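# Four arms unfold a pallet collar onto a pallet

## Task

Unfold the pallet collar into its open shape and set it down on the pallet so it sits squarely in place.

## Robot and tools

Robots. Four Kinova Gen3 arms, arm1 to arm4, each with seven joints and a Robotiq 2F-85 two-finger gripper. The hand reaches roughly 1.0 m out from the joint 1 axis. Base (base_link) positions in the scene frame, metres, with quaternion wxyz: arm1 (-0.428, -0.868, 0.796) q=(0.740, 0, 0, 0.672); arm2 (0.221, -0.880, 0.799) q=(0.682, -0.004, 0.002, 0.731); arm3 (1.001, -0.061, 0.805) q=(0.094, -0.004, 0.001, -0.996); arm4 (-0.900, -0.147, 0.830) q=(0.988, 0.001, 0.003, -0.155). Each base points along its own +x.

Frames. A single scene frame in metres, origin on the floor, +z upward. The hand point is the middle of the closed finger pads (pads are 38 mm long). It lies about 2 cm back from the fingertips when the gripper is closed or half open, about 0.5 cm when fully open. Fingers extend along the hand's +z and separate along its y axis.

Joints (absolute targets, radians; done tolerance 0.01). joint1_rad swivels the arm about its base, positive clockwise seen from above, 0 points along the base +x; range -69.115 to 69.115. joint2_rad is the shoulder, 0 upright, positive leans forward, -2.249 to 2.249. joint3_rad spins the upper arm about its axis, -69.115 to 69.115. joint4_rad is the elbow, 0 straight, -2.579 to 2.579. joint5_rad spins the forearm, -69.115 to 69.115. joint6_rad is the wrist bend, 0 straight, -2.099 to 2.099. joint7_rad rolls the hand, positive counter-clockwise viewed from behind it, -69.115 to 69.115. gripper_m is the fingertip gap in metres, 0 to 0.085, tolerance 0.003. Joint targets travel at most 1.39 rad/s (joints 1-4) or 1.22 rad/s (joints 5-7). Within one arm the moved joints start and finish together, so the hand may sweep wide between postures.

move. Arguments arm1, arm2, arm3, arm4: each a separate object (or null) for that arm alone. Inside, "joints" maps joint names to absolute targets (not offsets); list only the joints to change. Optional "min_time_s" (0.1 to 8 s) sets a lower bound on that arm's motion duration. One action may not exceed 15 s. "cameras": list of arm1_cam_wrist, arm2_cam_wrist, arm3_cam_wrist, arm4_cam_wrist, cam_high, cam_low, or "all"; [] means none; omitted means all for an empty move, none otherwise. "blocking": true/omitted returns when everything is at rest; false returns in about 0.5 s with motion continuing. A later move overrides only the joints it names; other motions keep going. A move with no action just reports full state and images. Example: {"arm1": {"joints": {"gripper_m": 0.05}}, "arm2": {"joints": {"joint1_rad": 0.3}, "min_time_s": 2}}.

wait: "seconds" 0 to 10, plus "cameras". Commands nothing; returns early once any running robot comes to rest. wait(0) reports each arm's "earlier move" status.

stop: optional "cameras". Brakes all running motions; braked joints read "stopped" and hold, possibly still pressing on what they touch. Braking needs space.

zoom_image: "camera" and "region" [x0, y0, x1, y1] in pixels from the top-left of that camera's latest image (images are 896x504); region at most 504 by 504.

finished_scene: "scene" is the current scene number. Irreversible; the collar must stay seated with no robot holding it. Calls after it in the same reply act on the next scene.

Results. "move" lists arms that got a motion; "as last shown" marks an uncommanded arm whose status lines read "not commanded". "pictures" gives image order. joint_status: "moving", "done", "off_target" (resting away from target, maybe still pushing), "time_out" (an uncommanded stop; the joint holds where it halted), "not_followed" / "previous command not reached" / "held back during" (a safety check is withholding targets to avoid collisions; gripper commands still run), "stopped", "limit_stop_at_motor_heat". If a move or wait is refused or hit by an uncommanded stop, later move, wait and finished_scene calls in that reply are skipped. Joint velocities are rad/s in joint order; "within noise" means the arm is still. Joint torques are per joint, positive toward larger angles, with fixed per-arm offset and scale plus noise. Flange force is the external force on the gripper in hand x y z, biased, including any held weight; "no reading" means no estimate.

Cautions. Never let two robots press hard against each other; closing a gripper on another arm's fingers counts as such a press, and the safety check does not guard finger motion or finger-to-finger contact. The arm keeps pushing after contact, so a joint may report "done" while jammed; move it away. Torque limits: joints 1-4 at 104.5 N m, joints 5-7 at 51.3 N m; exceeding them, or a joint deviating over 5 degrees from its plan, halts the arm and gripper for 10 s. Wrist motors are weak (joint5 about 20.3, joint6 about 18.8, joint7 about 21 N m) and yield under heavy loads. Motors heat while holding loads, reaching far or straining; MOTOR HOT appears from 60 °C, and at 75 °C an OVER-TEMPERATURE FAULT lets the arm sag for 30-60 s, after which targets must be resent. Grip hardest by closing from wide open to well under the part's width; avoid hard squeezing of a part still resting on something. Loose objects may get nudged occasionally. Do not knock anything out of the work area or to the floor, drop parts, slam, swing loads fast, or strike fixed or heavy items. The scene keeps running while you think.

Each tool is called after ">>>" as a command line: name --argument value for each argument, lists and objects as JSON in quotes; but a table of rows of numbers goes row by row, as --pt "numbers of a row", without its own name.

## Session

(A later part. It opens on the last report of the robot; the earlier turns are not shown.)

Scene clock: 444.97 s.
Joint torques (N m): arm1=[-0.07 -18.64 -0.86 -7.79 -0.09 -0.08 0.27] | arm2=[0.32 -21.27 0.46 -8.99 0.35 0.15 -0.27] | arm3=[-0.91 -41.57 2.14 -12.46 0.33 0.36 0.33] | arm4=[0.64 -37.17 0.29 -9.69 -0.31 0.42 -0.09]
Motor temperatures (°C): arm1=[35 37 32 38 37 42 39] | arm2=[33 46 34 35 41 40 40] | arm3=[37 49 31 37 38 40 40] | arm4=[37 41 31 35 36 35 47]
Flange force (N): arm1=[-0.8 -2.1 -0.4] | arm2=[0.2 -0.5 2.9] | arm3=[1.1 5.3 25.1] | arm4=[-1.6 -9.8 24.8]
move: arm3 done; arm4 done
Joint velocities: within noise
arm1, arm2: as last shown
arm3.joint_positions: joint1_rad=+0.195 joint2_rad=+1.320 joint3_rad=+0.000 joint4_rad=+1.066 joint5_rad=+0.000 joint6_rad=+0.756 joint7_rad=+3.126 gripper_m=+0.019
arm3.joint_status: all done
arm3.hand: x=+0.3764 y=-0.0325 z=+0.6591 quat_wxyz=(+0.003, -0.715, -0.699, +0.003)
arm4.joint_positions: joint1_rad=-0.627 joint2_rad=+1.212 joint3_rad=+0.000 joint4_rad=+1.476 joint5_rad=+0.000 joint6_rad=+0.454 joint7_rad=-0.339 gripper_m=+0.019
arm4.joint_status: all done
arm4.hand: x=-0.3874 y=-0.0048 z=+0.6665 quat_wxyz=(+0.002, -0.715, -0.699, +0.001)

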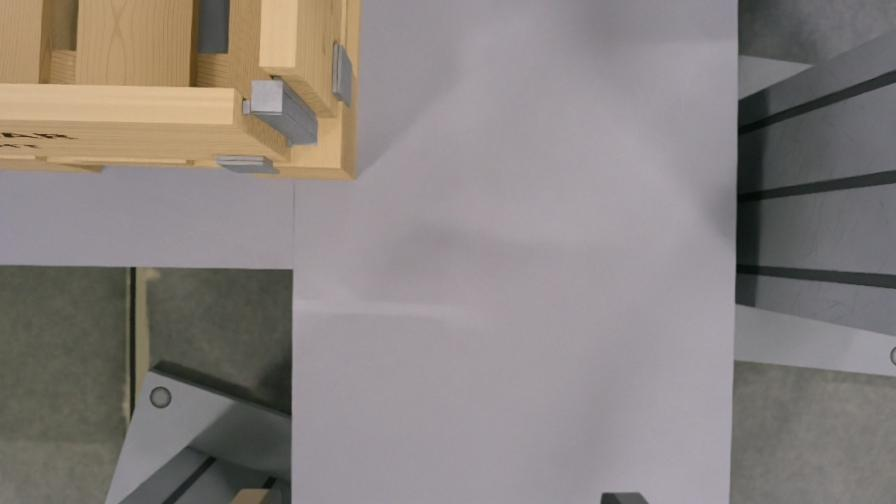

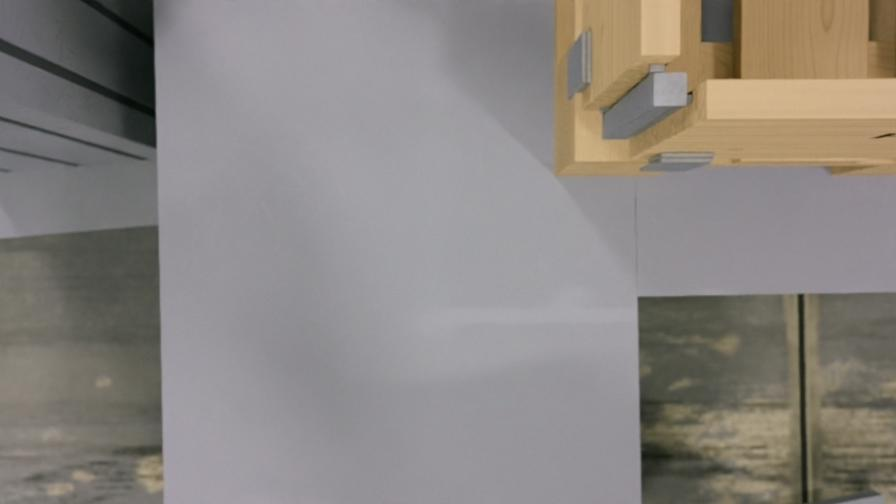

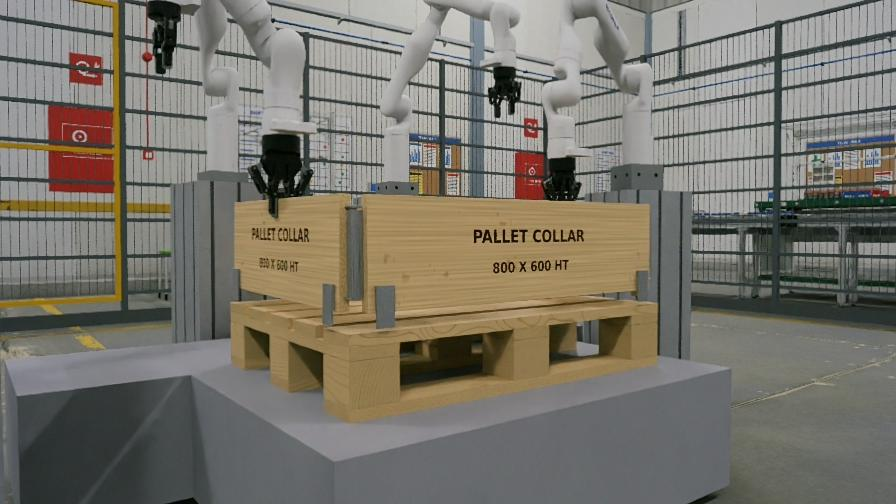

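>>> move --arm3 '{"joints":{"joint2_rad":1.3256,"joint4_rad":1.0623,"joint6_rad":0.7537},"min_time_s":0.8}' --arm4 '{"joints":{"joint2_rad":1.2183,"joint4_rad":1.4728,"joint6_rad":0.4505},"min_time_s":0.8}'

>>> move --arm3 '{"joints":{"joint2_rad":1.3315,"joint4_rad":1.0589,"joint6_rad":0.7512},"min_time_s":0.8}' --arm4 '{"joints":{"joint2_rad":1.2246,"joint4_rad":1.4696,"joint6_rad":0.4474},"min_time_s":0.8}' --cameras '["arm1_cam_wrist","arm2_cam_wrist","cam_low"]'

>>> zoom_image --camera "arm1_cam_wrist" --region '[200, 0, 400, 200]'

>>> zoom_image --camera "arm2_cam_wrist" --region '[520, 0, 720, 200]'

>>> zoom_image --camera "cam_low" --region '[310, 280, 430, 360]'

>>> zoom_image --camera "cam_low" --region '[600, 250, 680, 330]'

>>> zoom_image --camera "cam_low" --region '[220, 250, 300, 330]'

Scene clock: 452.70 s.
Joint torques (N m): arm1=[-0.08 -18.59 -0.9 -7.75 -0.03 -0.07 0.3] | arm2=[0.33 -21.31 0.47 -9 0.35 0.16 -0.26] | arm3=[-0.96 -41.73 2.2 -12.46 0.36 0.33 0.41] | arm4=[0.72 -37.11 0.33 -9.69 -0.36 0.45 -0.15]
Motor temperatures (°C): arm1=[35 37 32 38 37 42 39] | arm2=[33 46 34 35 41 40 40] | arm3=[37 49 31 37 38 40 40] | arm4=[37 41 31 35 36 35 47]
Flange force (N): arm1=[-0.8 -2.1 -0.5] | arm2=[0.2 -0.5 2.9] | arm3=[1.0 5.1 25.3] | arm4=[-1.7 -10.2 24.5]
move: arm3 done; arm4 done
Joint velocities: within noise
arm1, arm2: as last shown
arm3.joint_positions: joint1_rad=+0.195 joint2_rad=+1.326 joint3_rad=+0.000 joint4_rad=+1.062 joint5_rad=+0.000 joint6_rad=+0.754 joint7_rad=+3.126 gripper_m=+0.019
arm3.joint_status: all done
arm3.hand: x=+0.3764 y=-0.0325 z=+0.6561 quat_wxyz=(+0.003, -0.715, -0.699, +0.003)
arm4.joint_positions: joint1_rad=-0.627 joint2_rad=+1.218 joint3_rad=+0.000 joint4_rad=+1.473 joint5_rad=+0.000 joint6_rad=+0.450 joint7_rad=-0.339 gripper_m=+0.019
arm4.joint_status: all done
arm4.hand: x=-0.3875 y=-0.0048 z=+0.6634 quat_wxyz=(+0.002, -0.715, -0.699, +0.001)
pictures: none

Scene clock: 453.80 s.
Joint torques (N m): arm1=[-0.05 -18.51 -0.87 -7.73 -0.07 -0.11 0.3] | arm2=[0.34 -21.3 0.47 -8.97 0.34 0.16 -0.24] | arm3=[-0.87 -41.7 2.17 -12.36 0.4 0.32 0.4] | arm4=[0.73 -37.19 0.34 -9.59 -0.38 0.45 -0.18]
Motor temperatures (°C): arm1=[35 37 32 38 37 42 39] | arm2=[33 46 34 35 41 40 40] | arm3=[37 49 31 37 38 40 40] | arm4=[37 41 31 35 36 35 47]
Flange force (N): arm1=[-0.9 -2.1 -0.7] | arm2=[0.2 -0.4 2.9] | arm3=[0.9 4.8 25.3] | arm4=[-1.6 -9.9 24.6]
move: arm3 done; arm4 done
Joint velocities: within noise
arm1, arm2: as last shown
arm3.joint_positions: joint1_rad=+0.195 joint2_rad=+1.332 joint3_rad=+0.000 joint4_rad=+1.059 joint5_rad=+0.000 joint6_rad=+0.751 joint7_rad=+3.126 gripper_m=+0.019
arm3.joint_status: all done
arm3.hand: x=+0.3763 y=-0.0325 z=+0.6531 quat_wxyz=(+0.003, -0.715, -0.699, +0.003)
arm4.joint_positions: joint1_rad=-0.627 joint2_rad=+1.225 joint3_rad=+0.000 joint4_rad=+1.470 joint5_rad=+0.000 joint6_rad=+0.447 joint7_rad=-0.339 gripper_m=+0.019
arm4.joint_status: all done
arm4.hand: x=-0.3875 y=-0.0048 z=+0.6605 quat_wxyz=(+0.002, -0.715, -0.699, +0.001)

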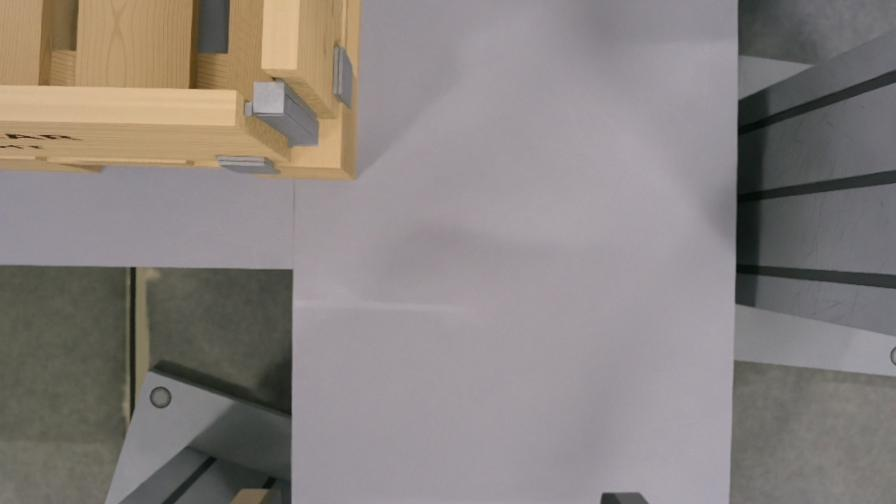

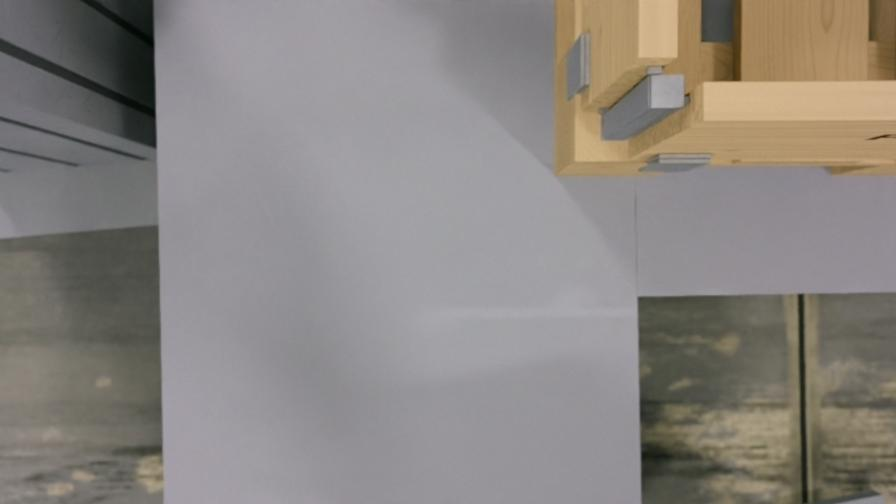

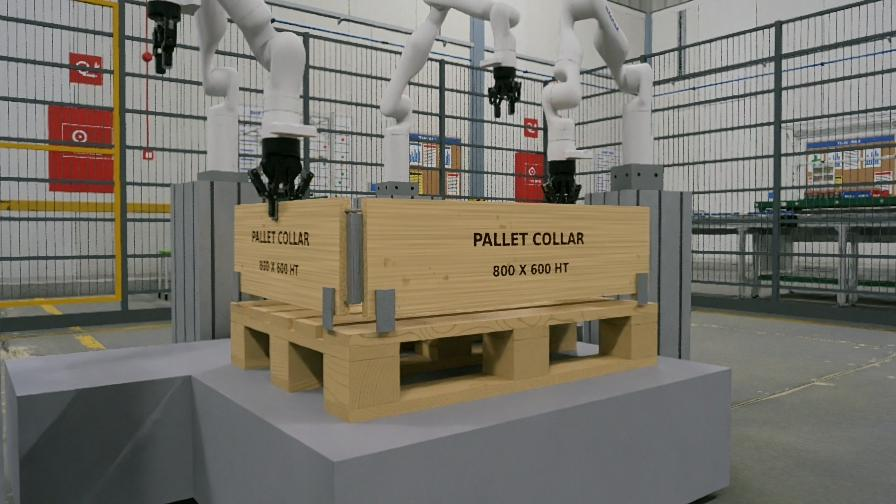

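Scaled by 2.520 from the camera's image (finer frame: 1280x720).

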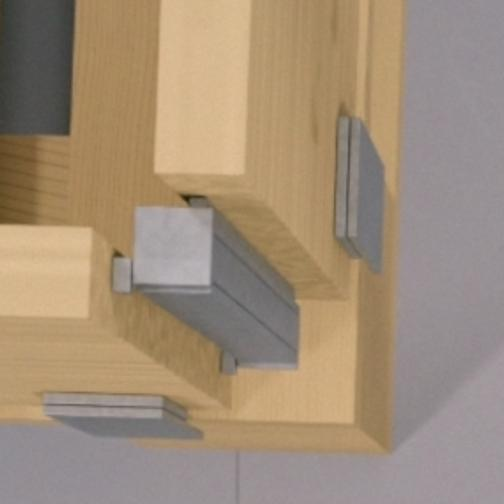

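Scaled by 2.520 from the camera's image (finer frame: 1280x720).

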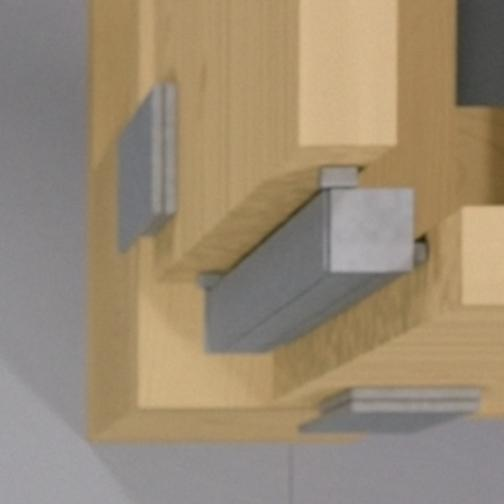

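Scaled by 4.200 from the camera's image (finer frame: 1280x720).

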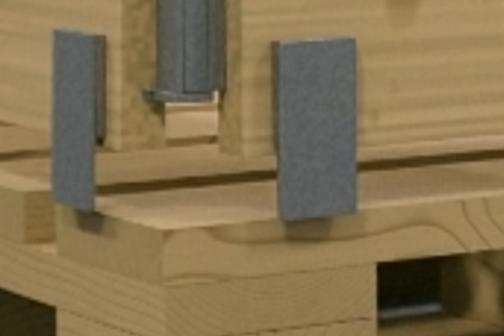

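Scaled by 6.300 from the camera's image (finer frame: 1280x720).

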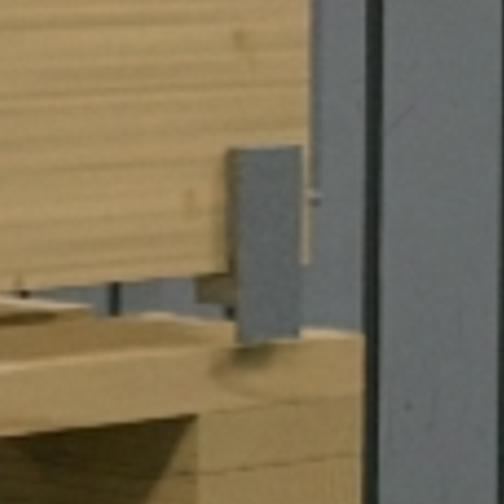

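Scaled by 6.300 from the camera's image (finer frame: 1280x720).

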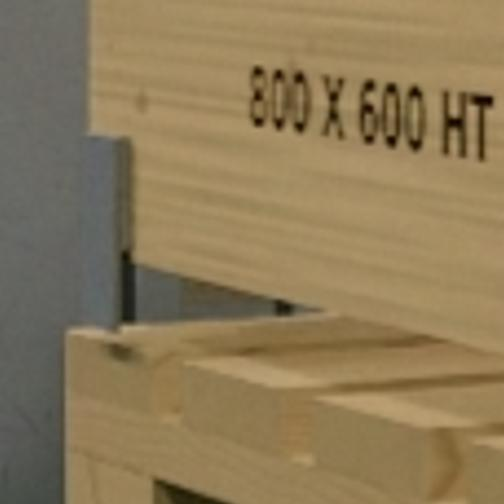

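>>> move --arm3 '{"joints":{"joint2_rad":1.3374,"joint4_rad":1.0555,"joint6_rad":0.7487},"min_time_s":0.8}' --arm4 '{"joints":{"joint2_rad":1.2311,"joint4_rad":1.4663,"joint6_rad":0.4442},"min_time_s":0.8}' --cameras '["cam_low"]'

>>> zoom_image --camera "cam_low" --region '[310, 280, 430, 360]'

>>> zoom_image --camera "cam_low" --region '[600, 250, 680, 330]'

>>> zoom_image --camera "cam_low" --region '[220, 250, 300, 330]'

Scene clock: 456.77 s.
Joint torques (N m): arm1=[-0.08 -18.5 -0.86 -7.84 -0.05 -0.04 0.27] | arm2=[0.35 -21.26 0.51 -8.98 0.38 0.12 -0.27] | arm3=[-1.04 -41.85 2.19 -12.42 0.41 0.35 0.44] | arm4=[0.74 -37.17 0.33 -9.54 -0.38 0.45 -0.18]
Motor temperatures (°C): arm1=[35 37 32 38 37 42 39] | arm2=[33 46 34 35 41 40 40] | arm3=[37 49 31 37 38 40 40] | arm4=[37 41 31 35 36 35 47]
Flange force (N): arm1=[-0.7 -1.6 -0.3] | arm2=[0.2 -0.4 2.8] | arm3=[1.1 5.2 25.4] | arm4=[-1.6 -10.0 24.5]
move: arm3 done; arm4 done
Joint velocities: within noise
arm1, arm2: as last shown
arm3.joint_positions: joint1_rad=+0.195 joint2_rad=+1.337 joint3_rad=+0.000 joint4_rad=+1.056 joint5_rad=+0.000 joint6_rad=+0.749 joint7_rad=+3.126 gripper_m=+0.019
arm3.joint_status: all done
arm3.hand: x=+0.3763 y=-0.0325 z=+0.6502 quat_wxyz=(+0.003, -0.715, -0.699, +0.003)
arm4.joint_positions: joint1_rad=-0.627 joint2_rad=+1.231 joint3_rad=+0.000 joint4_rad=+1.466 joint5_rad=+0.000 joint6_rad=+0.444 joint7_rad=-0.339 gripper_m=+0.019
arm4.joint_status: all done
arm4.hand: x=-0.3875 y=-0.0048 z=+0.6575 quat_wxyz=(+0.002, -0.715, -0.699, +0.001)

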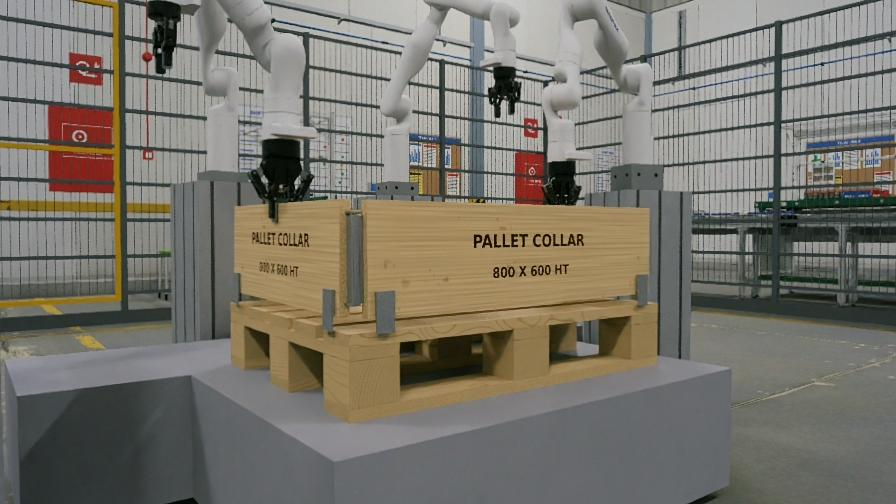

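Scaled by 4.200 from the camera's image (finer frame: 1280x720).

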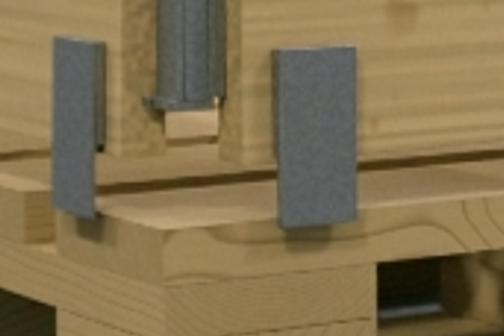

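Scaled by 6.300 from the camera's image (finer frame: 1280x720).

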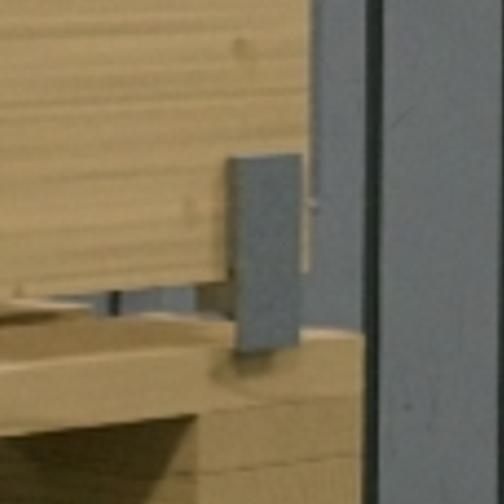

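Scaled by 6.300 from the camera's image (finer frame: 1280x720).

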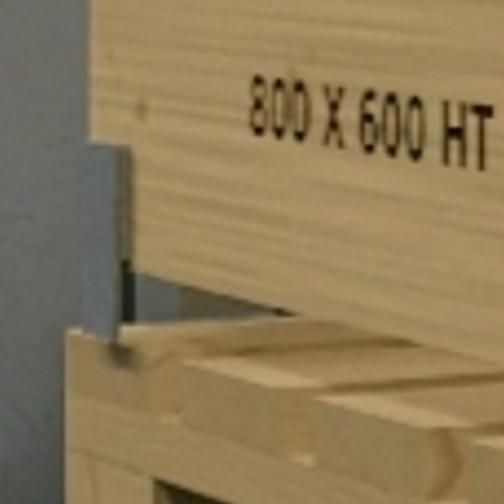

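>>> move --arm3 '{"joints":{"joint2_rad":1.3434,"joint4_rad":1.052,"joint6_rad":0.7462},"min_time_s":0.8}' --arm4 '{"joints":{"joint2_rad":1.2377,"joint4_rad":1.463,"joint6_rad":0.4409},"min_time_s":0.8}' --cameras '["arm1_cam_wrist","arm2_cam_wrist"]'

>>> zoom_image --camera "arm1_cam_wrist" --region '[200, 0, 400, 200]'

>>> zoom_image --camera "arm2_cam_wrist" --region '[520, 0, 720, 200]'

Scene clock: 461.80 s.
Joint torques (N m): arm1=[-0.06 -18.5 -0.85 -7.82 -0.08 -0.08 0.29] | arm2=[0.33 -21.28 0.44 -8.97 0.36 0.14 -0.26] | arm3=[-1 -41.75 2.16 -12.4 0.42 0.35 0.41] | arm4=[0.74 -37.2 0.31 -9.45 -0.39 0.44 -0.19]
Motor temperatures (°C): arm1=[35 37 32 38 37 42 39] | arm2=[33 46 34 35 41 40 40] | arm3=[37 49 31 37 38 40 40] | arm4=[37 41 31 35 36 35 47]
Flange force (N): arm1=[-0.8 -1.7 -0.5] | arm2=[0.1 -0.4 2.8] | arm3=[1.1 5.4 25.2] | arm4=[-1.6 -9.8 24.5]
move: arm3 done; arm4 done
Joint velocities: within noise
arm1, arm2: as last shown
arm3.joint_positions: joint1_rad=+0.195 joint2_rad=+1.343 joint3_rad=+0.000 joint4_rad=+1.052 joint5_rad=+0.000 joint6_rad=+0.746 joint7_rad=+3.126 gripper_m=+0.019
arm3.joint_status: all done
arm3.hand: x=+0.3763 y=-0.0325 z=+0.6472 quat_wxyz=(+0.003, -0.715, -0.699, +0.003)
arm4.joint_positions: joint1_rad=-0.627 joint2_rad=+1.238 joint3_rad=+0.000 joint4_rad=+1.463 joint5_rad=+0.000 joint6_rad=+0.441 joint7_rad=-0.339 gripper_m=+0.019
arm4.joint_status: all done
arm4.hand: x=-0.3875 y=-0.0048 z=+0.6545 quat_wxyz=(+0.002, -0.715, -0.699, +0.001)

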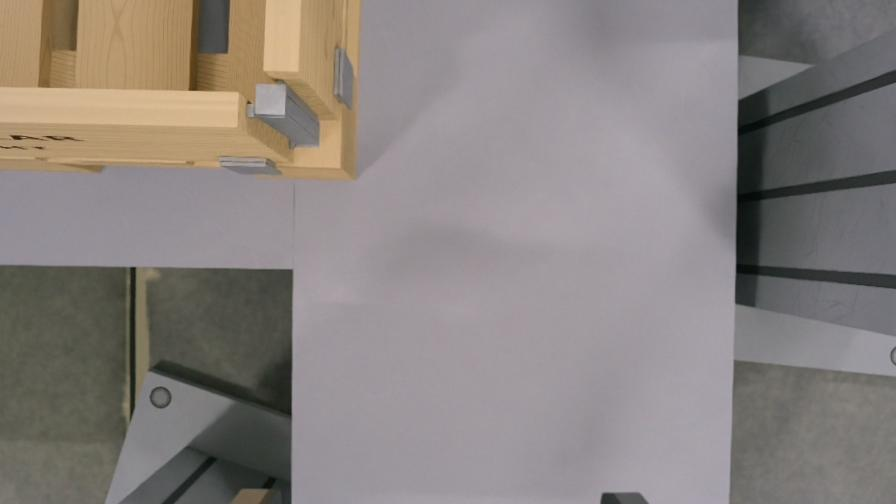

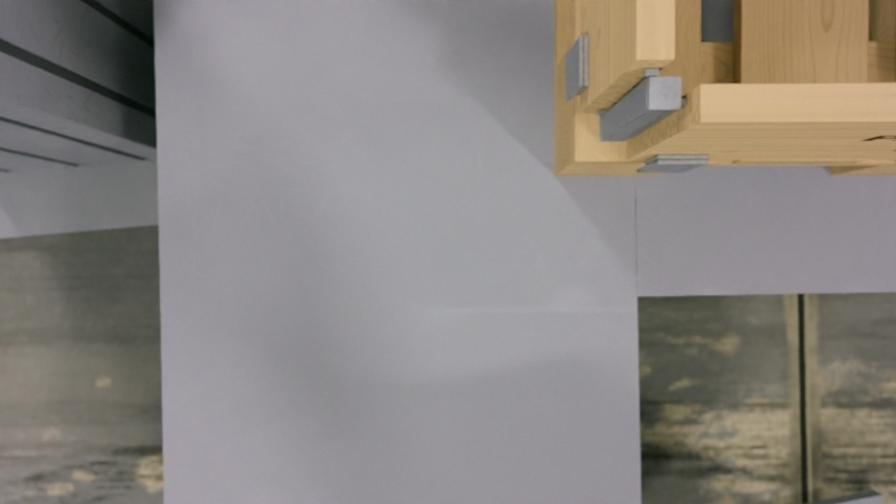

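Scaled by 2.520 from the camera's image (finer frame: 1280x720).

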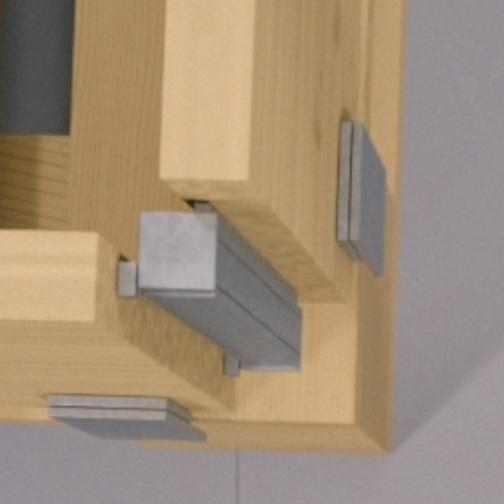

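Scaled by 2.520 from the camera's image (finer frame: 1280x720).

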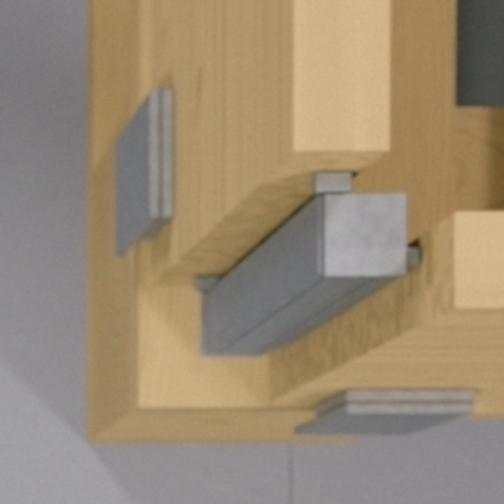

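>>> move --arm3 '{"joints":{"joint2_rad":1.3556,"joint4_rad":1.0448,"joint6_rad":0.7412},"min_time_s":1}' --arm4 '{"joints":{"joint2_rad":1.2505,"joint4_rad":1.4562,"joint6_rad":0.4349},"min_time_s":1}' --cameras '["cam_low"]'

>>> zoom_image --camera "cam_low" --region '[310, 280, 430, 360]'

>>> zoom_image --camera "cam_low" --region '[220, 250, 300, 330]'

Scene clock: 464.17 s.
Joint torques (N m): arm1=[-0.07 -18.52 -0.91 -7.71 -0.03 -0.07 0.27] | arm2=[0.35 -21.27 0.48 -8.98 0.35 0.16 -0.27] | arm3=[-0.93 -41.54 2.16 -12.13 0.43 0.46 0.44] | arm4=[0.7 -37.3 0.3 -9.37 -0.41 0.43 -0.2]
Motor temperatures (°C): arm1=[35 37 32 38 37 42 39] | arm2=[33 46 34 35 41 40 40] | arm3=[37 49 31 37 38 40 40] | arm4=[37 41 31 35 36 35 47]
Flange force (N): arm1=[-0.8 -2.2 -0.6] | arm2=[0.2 -0.5 2.9] | arm3=[0.9 5.1 25.0] | arm4=[-1.7 -9.7 24.5]
move: arm3 done; arm4 done
Joint velocities: within noise
arm1, arm2: as last shown
arm3.joint_positions: joint1_rad=+0.195 joint2_rad=+1.356 joint3_rad=+0.000 joint4_rad=+1.045 joint5_rad=+0.000 joint6_rad=+0.741 joint7_rad=+3.126 gripper_m=+0.019
arm3.joint_status: all done
arm3.hand: x=+0.3763 y=-0.0325 z=+0.6411 quat_wxyz=(+0.003, -0.715, -0.699, +0.003)
arm4.joint_positions: joint1_rad=-0.627 joint2_rad=+1.251 joint3_rad=+0.000 joint4_rad=+1.456 joint5_rad=+0.000 joint6_rad=+0.435 joint7_rad=-0.339 gripper_m=+0.019
arm4.joint_status: all done
arm4.hand: x=-0.3875 y=-0.0048 z=+0.6485 quat_wxyz=(+0.002, -0.715, -0.699, +0.001)

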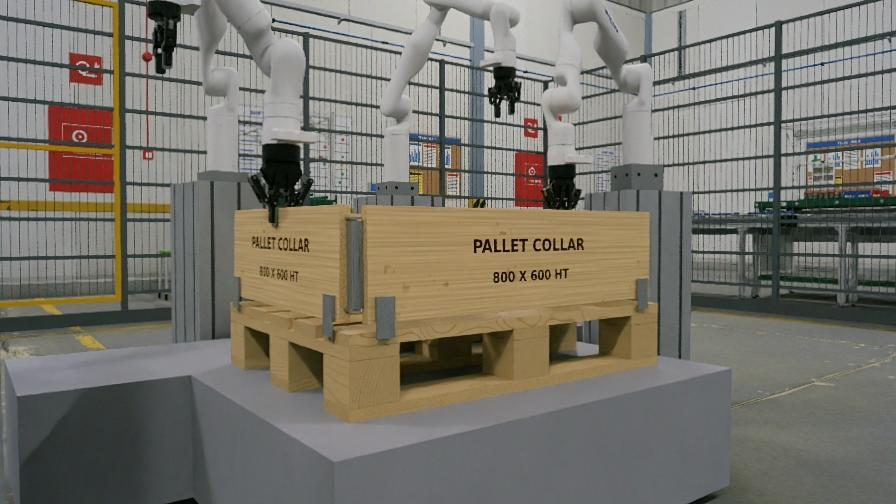

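Scaled by 4.200 from the camera's image (finer frame: 1280x720).

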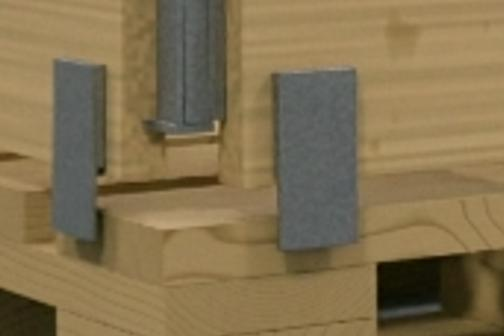

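Scaled by 6.300 from the camera's image (finer frame: 1280x720).

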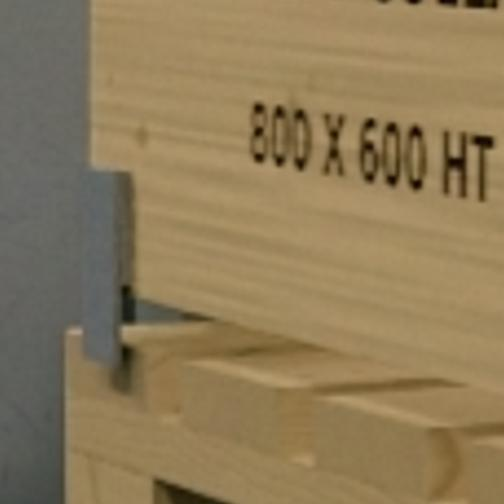

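>>> move --arm3 '{"joints":{"joint2_rad":1.3678,"joint4_rad":1.0371,"joint6_rad":0.7367},"min_time_s":1}' --arm4 '{"joints":{"joint2_rad":1.2635,"joint4_rad":1.4491,"joint6_rad":0.429},"min_time_s":1}'

>>> move --arm3 '{"joints":{"joint2_rad":1.3801,"joint4_rad":1.0291,"joint6_rad":0.7324},"min_time_s":1}' --arm4 '{"joints":{"joint2_rad":1.2768,"joint4_rad":1.4417,"joint6_rad":0.4231},"min_time_s":1}' --cameras '["cam_low","arm1_cam_wrist","arm2_cam_wrist"]'

>>> zoom_image --camera "cam_low" --region '[220, 250, 440, 370]'

>>> zoom_image --camera "cam_low" --region '[500, 250, 680, 370]'

Scene clock: 471.40 s.
Joint torques (N m): arm1=[-0.14 -18.56 -0.88 -7.79 -0.07 -0.03 0.28] | arm2=[0.35 -21.24 0.47 -8.97 0.33 0.14 -0.25] | arm3=[-0.95 -41.6 2.19 -12.18 0.42 0.46 0.47] | arm4=[0.7 -37.29 0.32 -9.25 -0.38 0.45 -0.18]
Motor temperatures (°C): arm1=[35 37 32 38 37 42 39] | arm2=[33 46 34 35 41 40 40] | arm3=[37 49 31 37 38 40 40] | arm4=[37 41 31 35 36 35 47]
Flange force (N): arm1=[-0.6 -1.9 -0.4] | arm2=[0.2 -0.4 2.8] | arm3=[0.9 5.7 24.9] | arm4=[-1.6 -9.7 24.4]
move: arm3 done; arm4 done
Joint velocities: within noise
arm1.joint_positions: joint1_rad=-0.352 joint2_rad=+0.530 joint3_rad=+0.000 joint4_rad=+1.474 joint5_rad=+0.000 joint6_rad=+1.138 joint7_rad=+2.886 gripper_m=+0.060
arm1.joint_status: not commanded
arm1.hand: x=-0.5302 y=-0.3796 z=+1.0001 quat_wxyz=(+0.000, +1.000, +0.000, +0.000)
arm2.joint_positions: joint1_rad=+0.578 joint2_rad=+0.627 joint3_rad=+0.000 joint4_rad=+1.309 joint5_rad=+0.000 joint6_rad=+1.205 joint7_rad=+0.509 gripper_m=+0.060
arm2.joint_status: not commanded
arm2.hand: x=+0.5056 y=-0.4182 z=+0.9984 quat_wxyz=(-0.002, +0.000, -1.000, +0.004)
arm3.joint_positions: joint1_rad=+0.195 joint2_rad=+1.368 joint3_rad=+0.000 joint4_rad=+1.037 joint5_rad=+0.000 joint6_rad=+0.737 joint7_rad=+3.126 gripper_m=+0.019
arm3.joint_status: all done
arm3.hand: x=+0.3762 y=-0.0325 z=+0.6352 quat_wxyz=(+0.003, -0.715, -0.699, +0.003)
arm4.joint_positions: joint1_rad=-0.627 joint2_rad=+1.263 joint3_rad=+0.000 joint4_rad=+1.449 joint5_rad=+0.000 joint6_rad=+0.429 joint7_rad=-0.339 gripper_m=+0.019
arm4.joint_status: all done
arm4.hand: x=-0.3875 y=-0.0048 z=+0.6426 quat_wxyz=(+0.002, -0.715, -0.699, +0.001)
pictures: none

Scene clock: 472.70 s.
Joint torques (N m): arm1=[-0.06 -18.54 -0.88 -7.72 -0.07 -0.07 0.26] | arm2=[0.33 -21.29 0.49 -8.98 0.33 0.16 -0.28] | arm3=[-0.94 -41.71 2.23 -12.11 0.47 0.35 0.42] | arm4=[0.7 -37.3 0.31 -9.13 -0.39 0.43 -0.2]
Motor temperatures (°C): arm1=[35 37 32 38 37 42 39] | arm2=[33 46 34 35 41 40 40] | arm3=[37 49 31 37 38 40 40] | arm4=[37 41 31 35 36 35 47]
Flange force (N): arm1=[-0.8 -2.2 -0.6] | arm2=[0.1 -0.5 2.9] | arm3=[1.0 5.1 24.9] | arm4=[-1.6 -9.6 24.2]
move: arm3 done; arm4 done
Joint velocities: within noise
arm1, arm2: as last shown
arm3.joint_positions: joint1_rad=+0.195 joint2_rad=+1.380 joint3_rad=+0.000 joint4_rad=+1.029 joint5_rad=+0.000 joint6_rad=+0.732 joint7_rad=+3.126 gripper_m=+0.019
arm3.joint_status: all done
arm3.hand: x=+0.3761 y=-0.0325 z=+0.6292 quat_wxyz=(+0.003, -0.715, -0.699, +0.003)
arm4.joint_positions: joint1_rad=-0.627 joint2_rad=+1.277 joint3_rad=+0.000 joint4_rad=+1.442 joint5_rad=+0.000 joint6_rad=+0.423 joint7_rad=-0.339 gripper_m=+0.019
arm4.joint_status: all done
arm4.hand: x=-0.3876 y=-0.0048 z=+0.6365 quat_wxyz=(+0.002, -0.715, -0.699, +0.001)
pictures: arm1_cam_wrist, arm2_cam_wrist, cam_low

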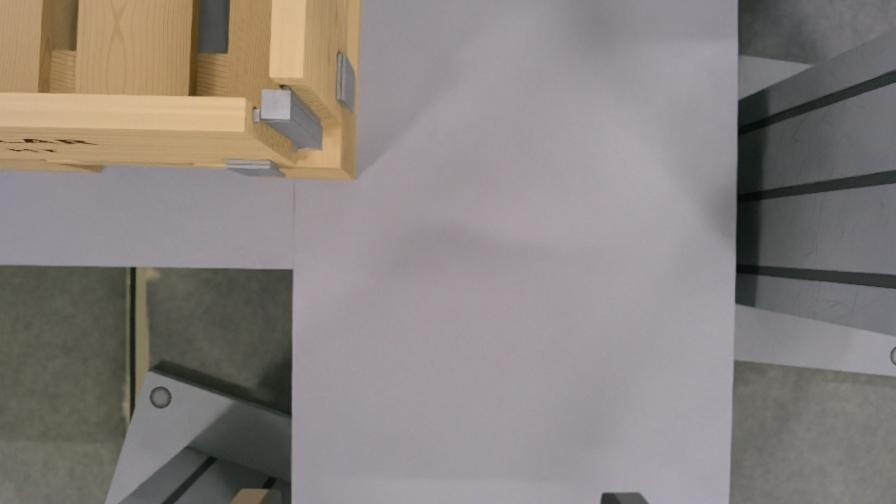

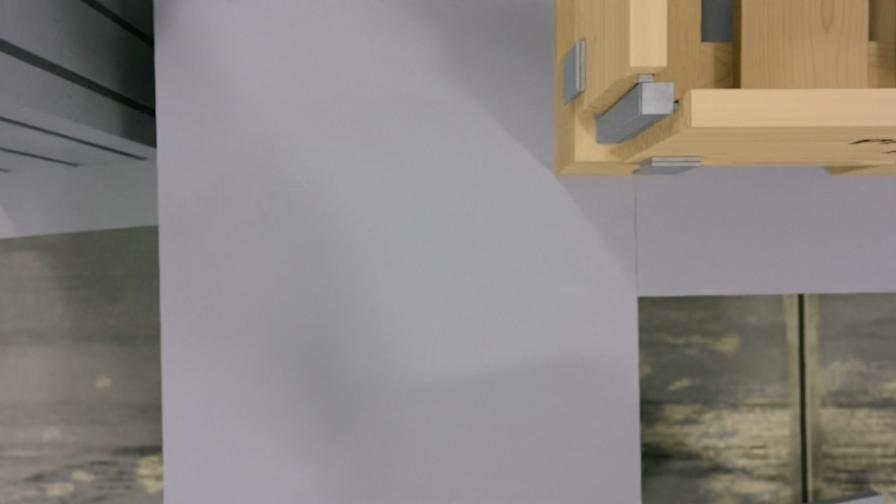

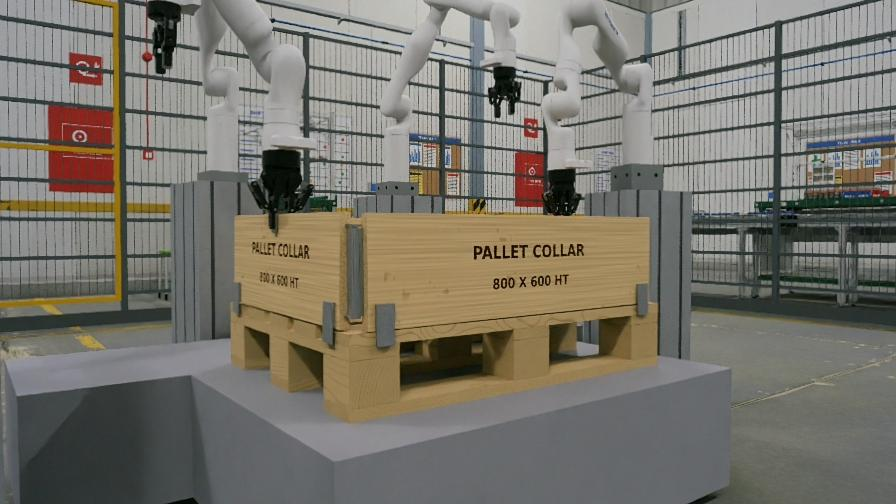

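Scaled by 2.291 from the camera's image (finer frame: 1280x720).

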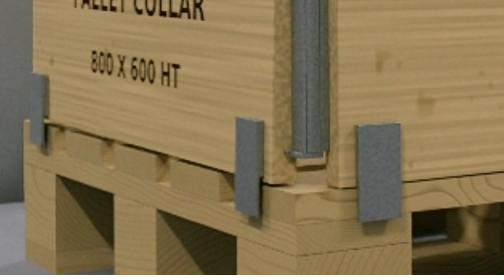

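Scaled by 2.800 from the camera's image (finer frame: 1280x720).

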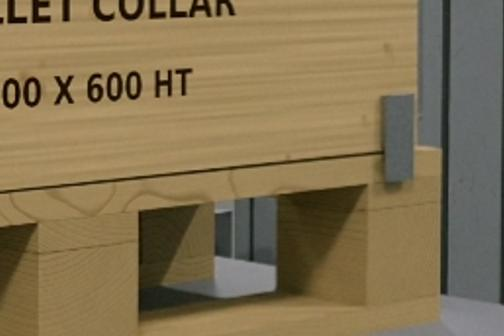

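>>> move --arm3 '{"joints":{"joint2_rad":1.3843,"joint4_rad":1.0263,"joint6_rad":0.731},"min_time_s":0.5}' --arm4 '{"joints":{"joint2_rad":1.2812,"joint4_rad":1.4391,"joint6_rad":0.4213},"min_time_s":0.5}'

>>> move --arm3 '{"joints":{"joint2_rad":1.3864,"joint4_rad":1.0249,"joint6_rad":0.7303},"min_time_s":0.5}' --arm4 '{"joints":{"joint2_rad":1.2834,"joint4_rad":1.4378,"joint6_rad":0.4204},"min_time_s":0.5}'

Scene clock: 477.67 s.
Joint torques (N m): arm1=[-0.03 -18.53 -0.92 -7.71 -0.1 -0.05 0.26] | arm2=[0.36 -21.27 0.42 -8.98 0.35 0.15 -0.27] | arm3=[-0.51 -40.38 2.04 -11.77 0.22 0.18 0.41] | arm4=[0.69 -37.19 0.46 -9.13 -0.31 0.43 -0.18]
Motor temperatures (°C): arm1=[35 37 32 38 37 42 39] | arm2=[33 46 34 35 41 40 40] | arm3=[37 49 31 37 38 40 40] | arm4=[37 42 31 35 36 35 47]
Flange force (N): arm1=[-0.9 -2.1 -0.6] | arm2=[0.2 -0.4 2.8] | arm3=[0.3 5.2 22.5] | arm4=[-1.7 -9.9 23.9]
move: arm3 done; arm4 done
Joint velocities: within noise
arm1, arm2: as last shown
arm3.joint_positions: joint1_rad=+0.195 joint2_rad=+1.384 joint3_rad=+0.000 joint4_rad=+1.026 joint5_rad=+0.000 joint6_rad=+0.731 joint7_rad=+3.126 gripper_m=+0.019
arm3.joint_status: all done
arm3.hand: x=+0.3761 y=-0.0325 z=+0.6272 quat_wxyz=(+0.003, -0.715, -0.699, +0.003)
arm4.joint_positions: joint1_rad=-0.627 joint2_rad=+1.281 joint3_rad=+0.000 joint4_rad=+1.439 joint5_rad=+0.000 joint6_rad=+0.421 joint7_rad=-0.339 gripper_m=+0.019
arm4.joint_status: all done
arm4.hand: x=-0.3876 y=-0.0048 z=+0.6345 quat_wxyz=(+0.002, -0.715, -0.699, +0.001)
pictures: none

Scene clock: 478.47 s.
Joint torques (N m): arm1=[-0.04 -18.54 -0.88 -7.79 -0.03 -0.11 0.23] | arm2=[0.31 -21.25 0.45 -9.01 0.35 0.14 -0.23] | arm3=[0.42 -39.21 2.57 -11.48 0.32 0.02 0.39] | arm4=[0.76 -36.99 0.54 -9.14 -0.32 0.47 -0.24]
Motor temperatures (°C): arm1=[35 37 32 38 37 42 39] | arm2=[33 46 34 35 41 40 40] | arm3=[37 49 31 37 38 40 40] | arm4=[37 42 31 35 36 35 47]
Flange force (N): arm1=[-0.7 -2.0 -0.6] | arm2=[0.3 -0.6 2.9] | arm3=[-1.2 5.2 20.3] | arm4=[-1.8 -10.3 23.4]
move: arm3 done; arm4 done
Joint velocities: within noise
arm1, arm2: as last shown
arm3.joint_positions: joint1_rad=+0.195 joint2_rad=+1.386 joint3_rad=+0.000 joint4_rad=+1.025 joint5_rad=+0.000 joint6_rad=+0.730 joint7_rad=+3.126 gripper_m=+0.019
arm3.joint_status: all done
arm3.hand: x=+0.3761 y=-0.0325 z=+0.6261 quat_wxyz=(+0.003, -0.715, -0.699, +0.003)
arm4.joint_positions: joint1_rad=-0.627 joint2_rad=+1.283 joint3_rad=+0.000 joint4_rad=+1.438 joint5_rad=+0.000 joint6_rad=+0.420 joint7_rad=-0.339 gripper_m=+0.019
arm4.joint_status: all done
arm4.hand: x=-0.3876 y=-0.0048 z=+0.6335 quat_wxyz=(+0.002, -0.715, -0.699, +0.001)
pictures: none

>>> move --arm3 '{"joints":{"joint2_rad":1.3885,"joint4_rad":1.0235,"joint6_rad":0.7296},"min_time_s":0.5}' --arm4 '{"joints":{"joint2_rad":1.2856,"joint4_rad":1.4365,"joint6_rad":0.4195},"min_time_s":0.5}'

>>> move --arm4 '{"joints":{"joint2_rad":1.2878,"joint4_rad":1.4352,"joint6_rad":0.4186},"min_time_s":0.5}' --cameras '["cam_low"]'

>>> zoom_image --camera "cam_low" --region '[220, 270, 440, 370]'

>>> zoom_image --camera "cam_low" --region '[500, 270, 680, 370]'

Scene clock: 480.63 s.
Joint torques (N m): arm1=[-0.07 -18.57 -0.83 -7.75 -0.09 -0.1 0.23] | arm2=[0.35 -21.28 0.47 -8.99 0.35 0.13 -0.23] | arm3=[-0.34 -36.74 1.92 -11.56 0.08 -0.76 0.39] | arm4=[0.92 -37.02 0.78 -9.33 -0.25 0.42 -0.24]
Motor temperatures (°C): arm1=[35 37 32 38 37 42 39] | arm2=[33 46 34 35 41 40 40] | arm3=[37 49 31 37 38 40 40] | arm4=[37 42 31 35 36 35 47]
Flange force (N): arm1=[-0.7 -2.2 -0.6] | arm2=[0.2 -0.4 2.8] | arm3=[0.0 7.5 14.5] | arm4=[-1.7 -11.0 23.1]
move: arm3 done; arm4 done
Joint velocities: within noise
arm1, arm2: as last shown
arm3.joint_positions: joint1_rad=+0.195 joint2_rad=+1.388 joint3_rad=+0.000 joint4_rad=+1.023 joint5_rad=+0.000 joint6_rad=+0.730 joint7_rad=+3.126 gripper_m=+0.019
arm3.joint_status: all done
arm3.hand: x=+0.3761 y=-0.0325 z=+0.6251 quat_wxyz=(+0.003, -0.715, -0.699, +0.003)
arm4.joint_positions: joint1_rad=-0.627 joint2_rad=+1.286 joint3_rad=+0.000 joint4_rad=+1.437 joint5_rad=+0.000 joint6_rad=+0.419 joint7_rad=-0.339 gripper_m=+0.019
arm4.joint_status: all done
arm4.hand: x=-0.3876 y=-0.0048 z=+0.6324 quat_wxyz=(+0.002, -0.715, -0.699, +0.001)
pictures: none

Scene clock: 481.43 s.
Joint torques (N m): arm1=[-0.12 -18.6 -0.88 -7.7 -0.06 -0.05 0.27] | arm2=[0.36 -21.28 0.43 -8.94 0.34 0.15 -0.27] | arm3=[-0.92 -35.72 1.34 -10.62 -0.1 -0.19 0.46] | arm4=[1.43 -32.2 1.27 -9.55 -0.11 -0.45 -0.27]
Motor temperatures (°C): arm1=[35 37 32 38 37 42 39] | arm2=[33 46 34 35 41 40 40] | arm3=[37 49 31 37 38 40 40] | arm4=[37 42 31 35 36 35 47]
Flange force (N): arm1=[-0.7 -2.3 -0.5] | arm2=[0.1 -0.3 2.8] | arm3=[0.9 6.2 14.1] | arm4=[-1.7 -14.1 11.5]
move: arm4 done
Joint velocities: within noise
arm1, arm2, arm3: as last shown
arm4.joint_positions: joint1_rad=-0.627 joint2_rad=+1.288 joint3_rad=+0.000 joint4_rad=+1.435 joint5_rad=+0.000 joint6_rad=+0.419 joint7_rad=-0.339 gripper_m=+0.019
arm4.joint_status: all done
arm4.hand: x=-0.3876 y=-0.0047 z=+0.6315 quat_wxyz=(+0.002, -0.715, -0.699, +0.001)

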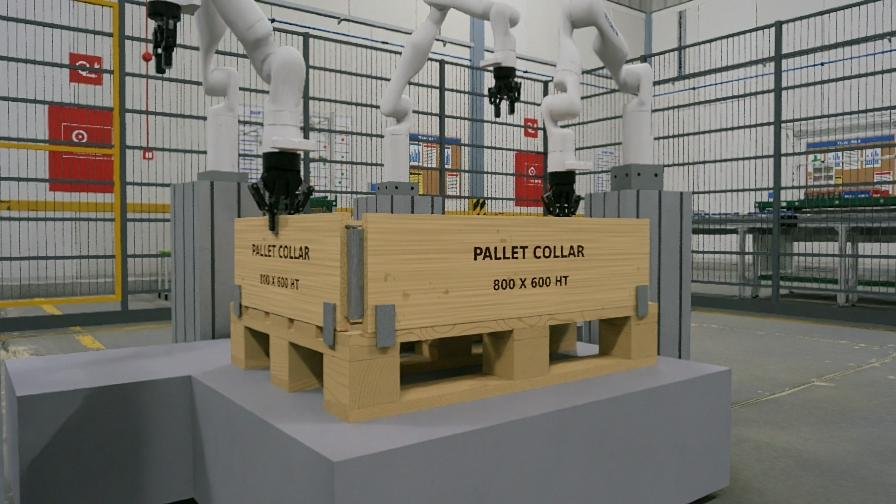

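Scaled by 2.291 from the camera's image (finer frame: 1280x720).

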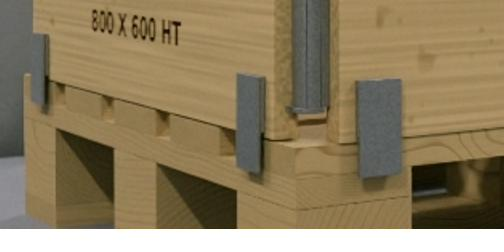

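Scaled by 2.800 from the camera's image (finer frame: 1280x720).

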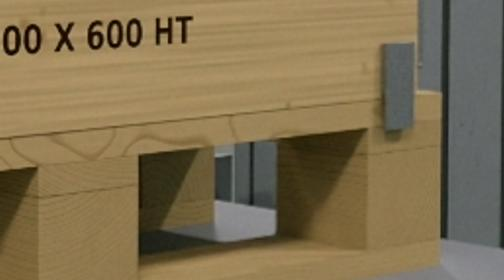

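>>> move --arm3 '{"joints":{"joint2_rad":1.3906,"joint4_rad":1.0221,"joint6_rad":0.7289},"min_time_s":0.5}' --arm4 '{"joints":{"joint2_rad":1.2893,"joint4_rad":1.4343,"joint6_rad":0.418},"min_time_s":0.5}' --cameras '["arm1_cam_wrist","arm2_cam_wrist"]'

>>> zoom_image --camera "arm1_cam_wrist" --region '[200, 0, 400, 200]'

>>> zoom_image --camera "arm2_cam_wrist" --region '[520, 0, 720, 200]'

Scene clock: 483.50 s.
Joint torques (N m): arm1=[-0.09 -18.55 -0.79 -7.77 -0.11 -0.06 0.31] | arm2=[0.33 -21.31 0.5 -8.98 0.31 0.15 -0.26] | arm3=[-0.68 -33.41 1.78 -11.03 0.21 -1.2 0.41] | arm4=[1.01 -24.12 0.61 -6.87 -0.26 0.04 -0.26]
Motor temperatures (°C): arm1=[35 37 32 38 37 42 39] | arm2=[33 46 34 35 41 40 40] | arm3=[37 49 31 37 38 40 40] | arm4=[37 42 31 35 36 35 47]
Flange force (N): arm1=[-0.8 -2.0 -0.5] | arm2=[0.1 -0.4 2.9] | arm3=[0.5 9.2 8.0] | arm4=[-2.0 -12.5 -2.4]
move: arm3 done; arm4 done
Joint velocities: within noise
arm1, arm2: as last shown
arm3.joint_positions: joint1_rad=+0.195 joint2_rad=+1.391 joint3_rad=+0.000 joint4_rad=+1.022 joint5_rad=+0.000 joint6_rad=+0.729 joint7_rad=+3.126 gripper_m=+0.019
arm3.joint_status: all done
arm3.hand: x=+0.3761 y=-0.0325 z=+0.6241 quat_wxyz=(+0.003, -0.715, -0.699, +0.003)
arm4.joint_positions: joint1_rad=-0.627 joint2_rad=+1.289 joint3_rad=+0.000 joint4_rad=+1.434 joint5_rad=+0.000 joint6_rad=+0.418 joint7_rad=-0.339 gripper_m=+0.019
arm4.joint_status: all done
arm4.hand: x=-0.3876 y=-0.0047 z=+0.6308 quat_wxyz=(+0.002, -0.715, -0.699, +0.001)

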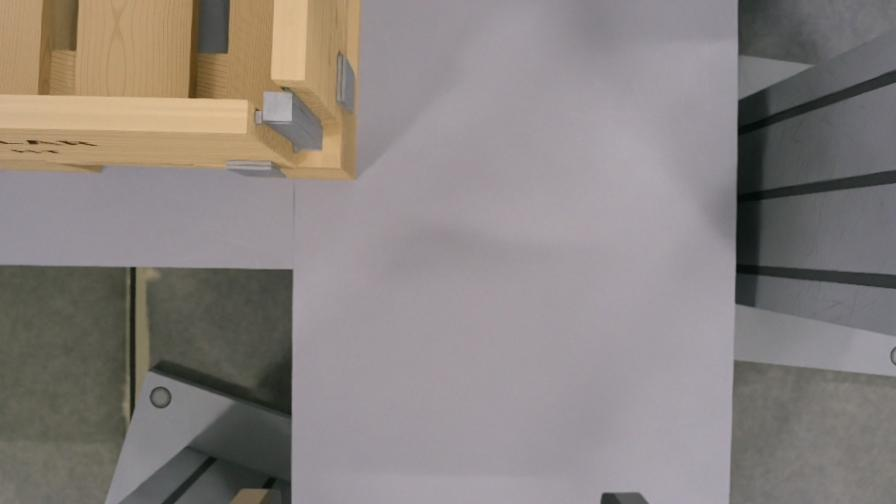

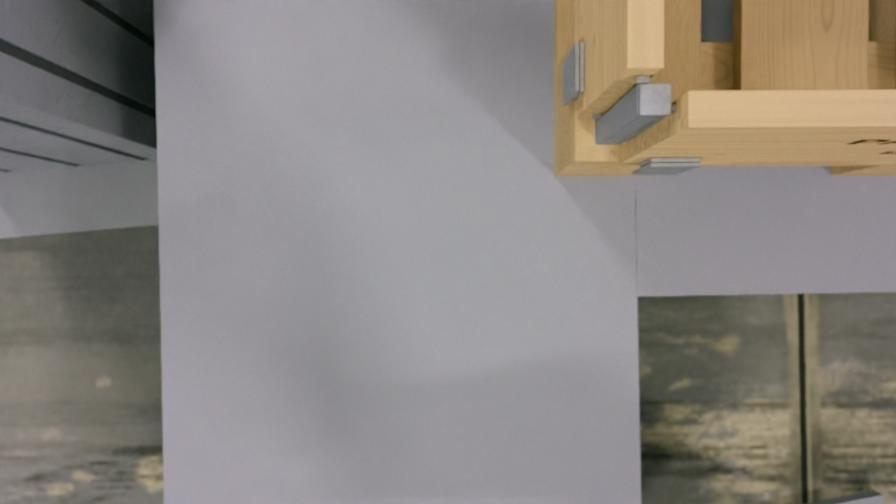

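Scaled by 2.520 from the camera's image (finer frame: 1280x720).

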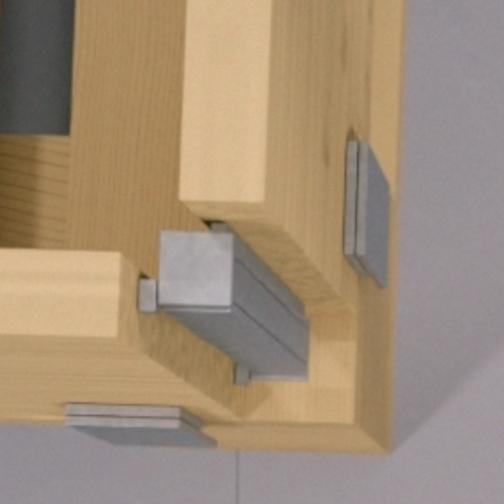

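Scaled by 2.520 from the camera's image (finer frame: 1280x720).

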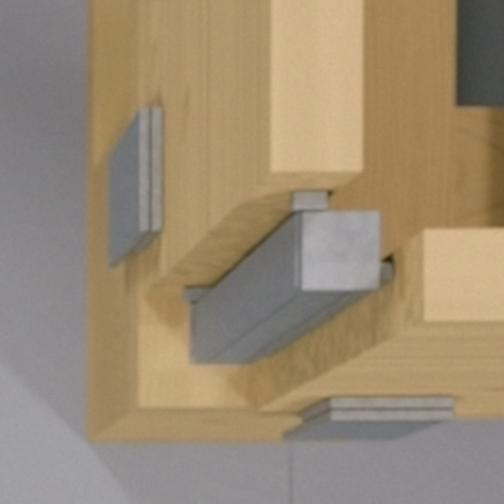

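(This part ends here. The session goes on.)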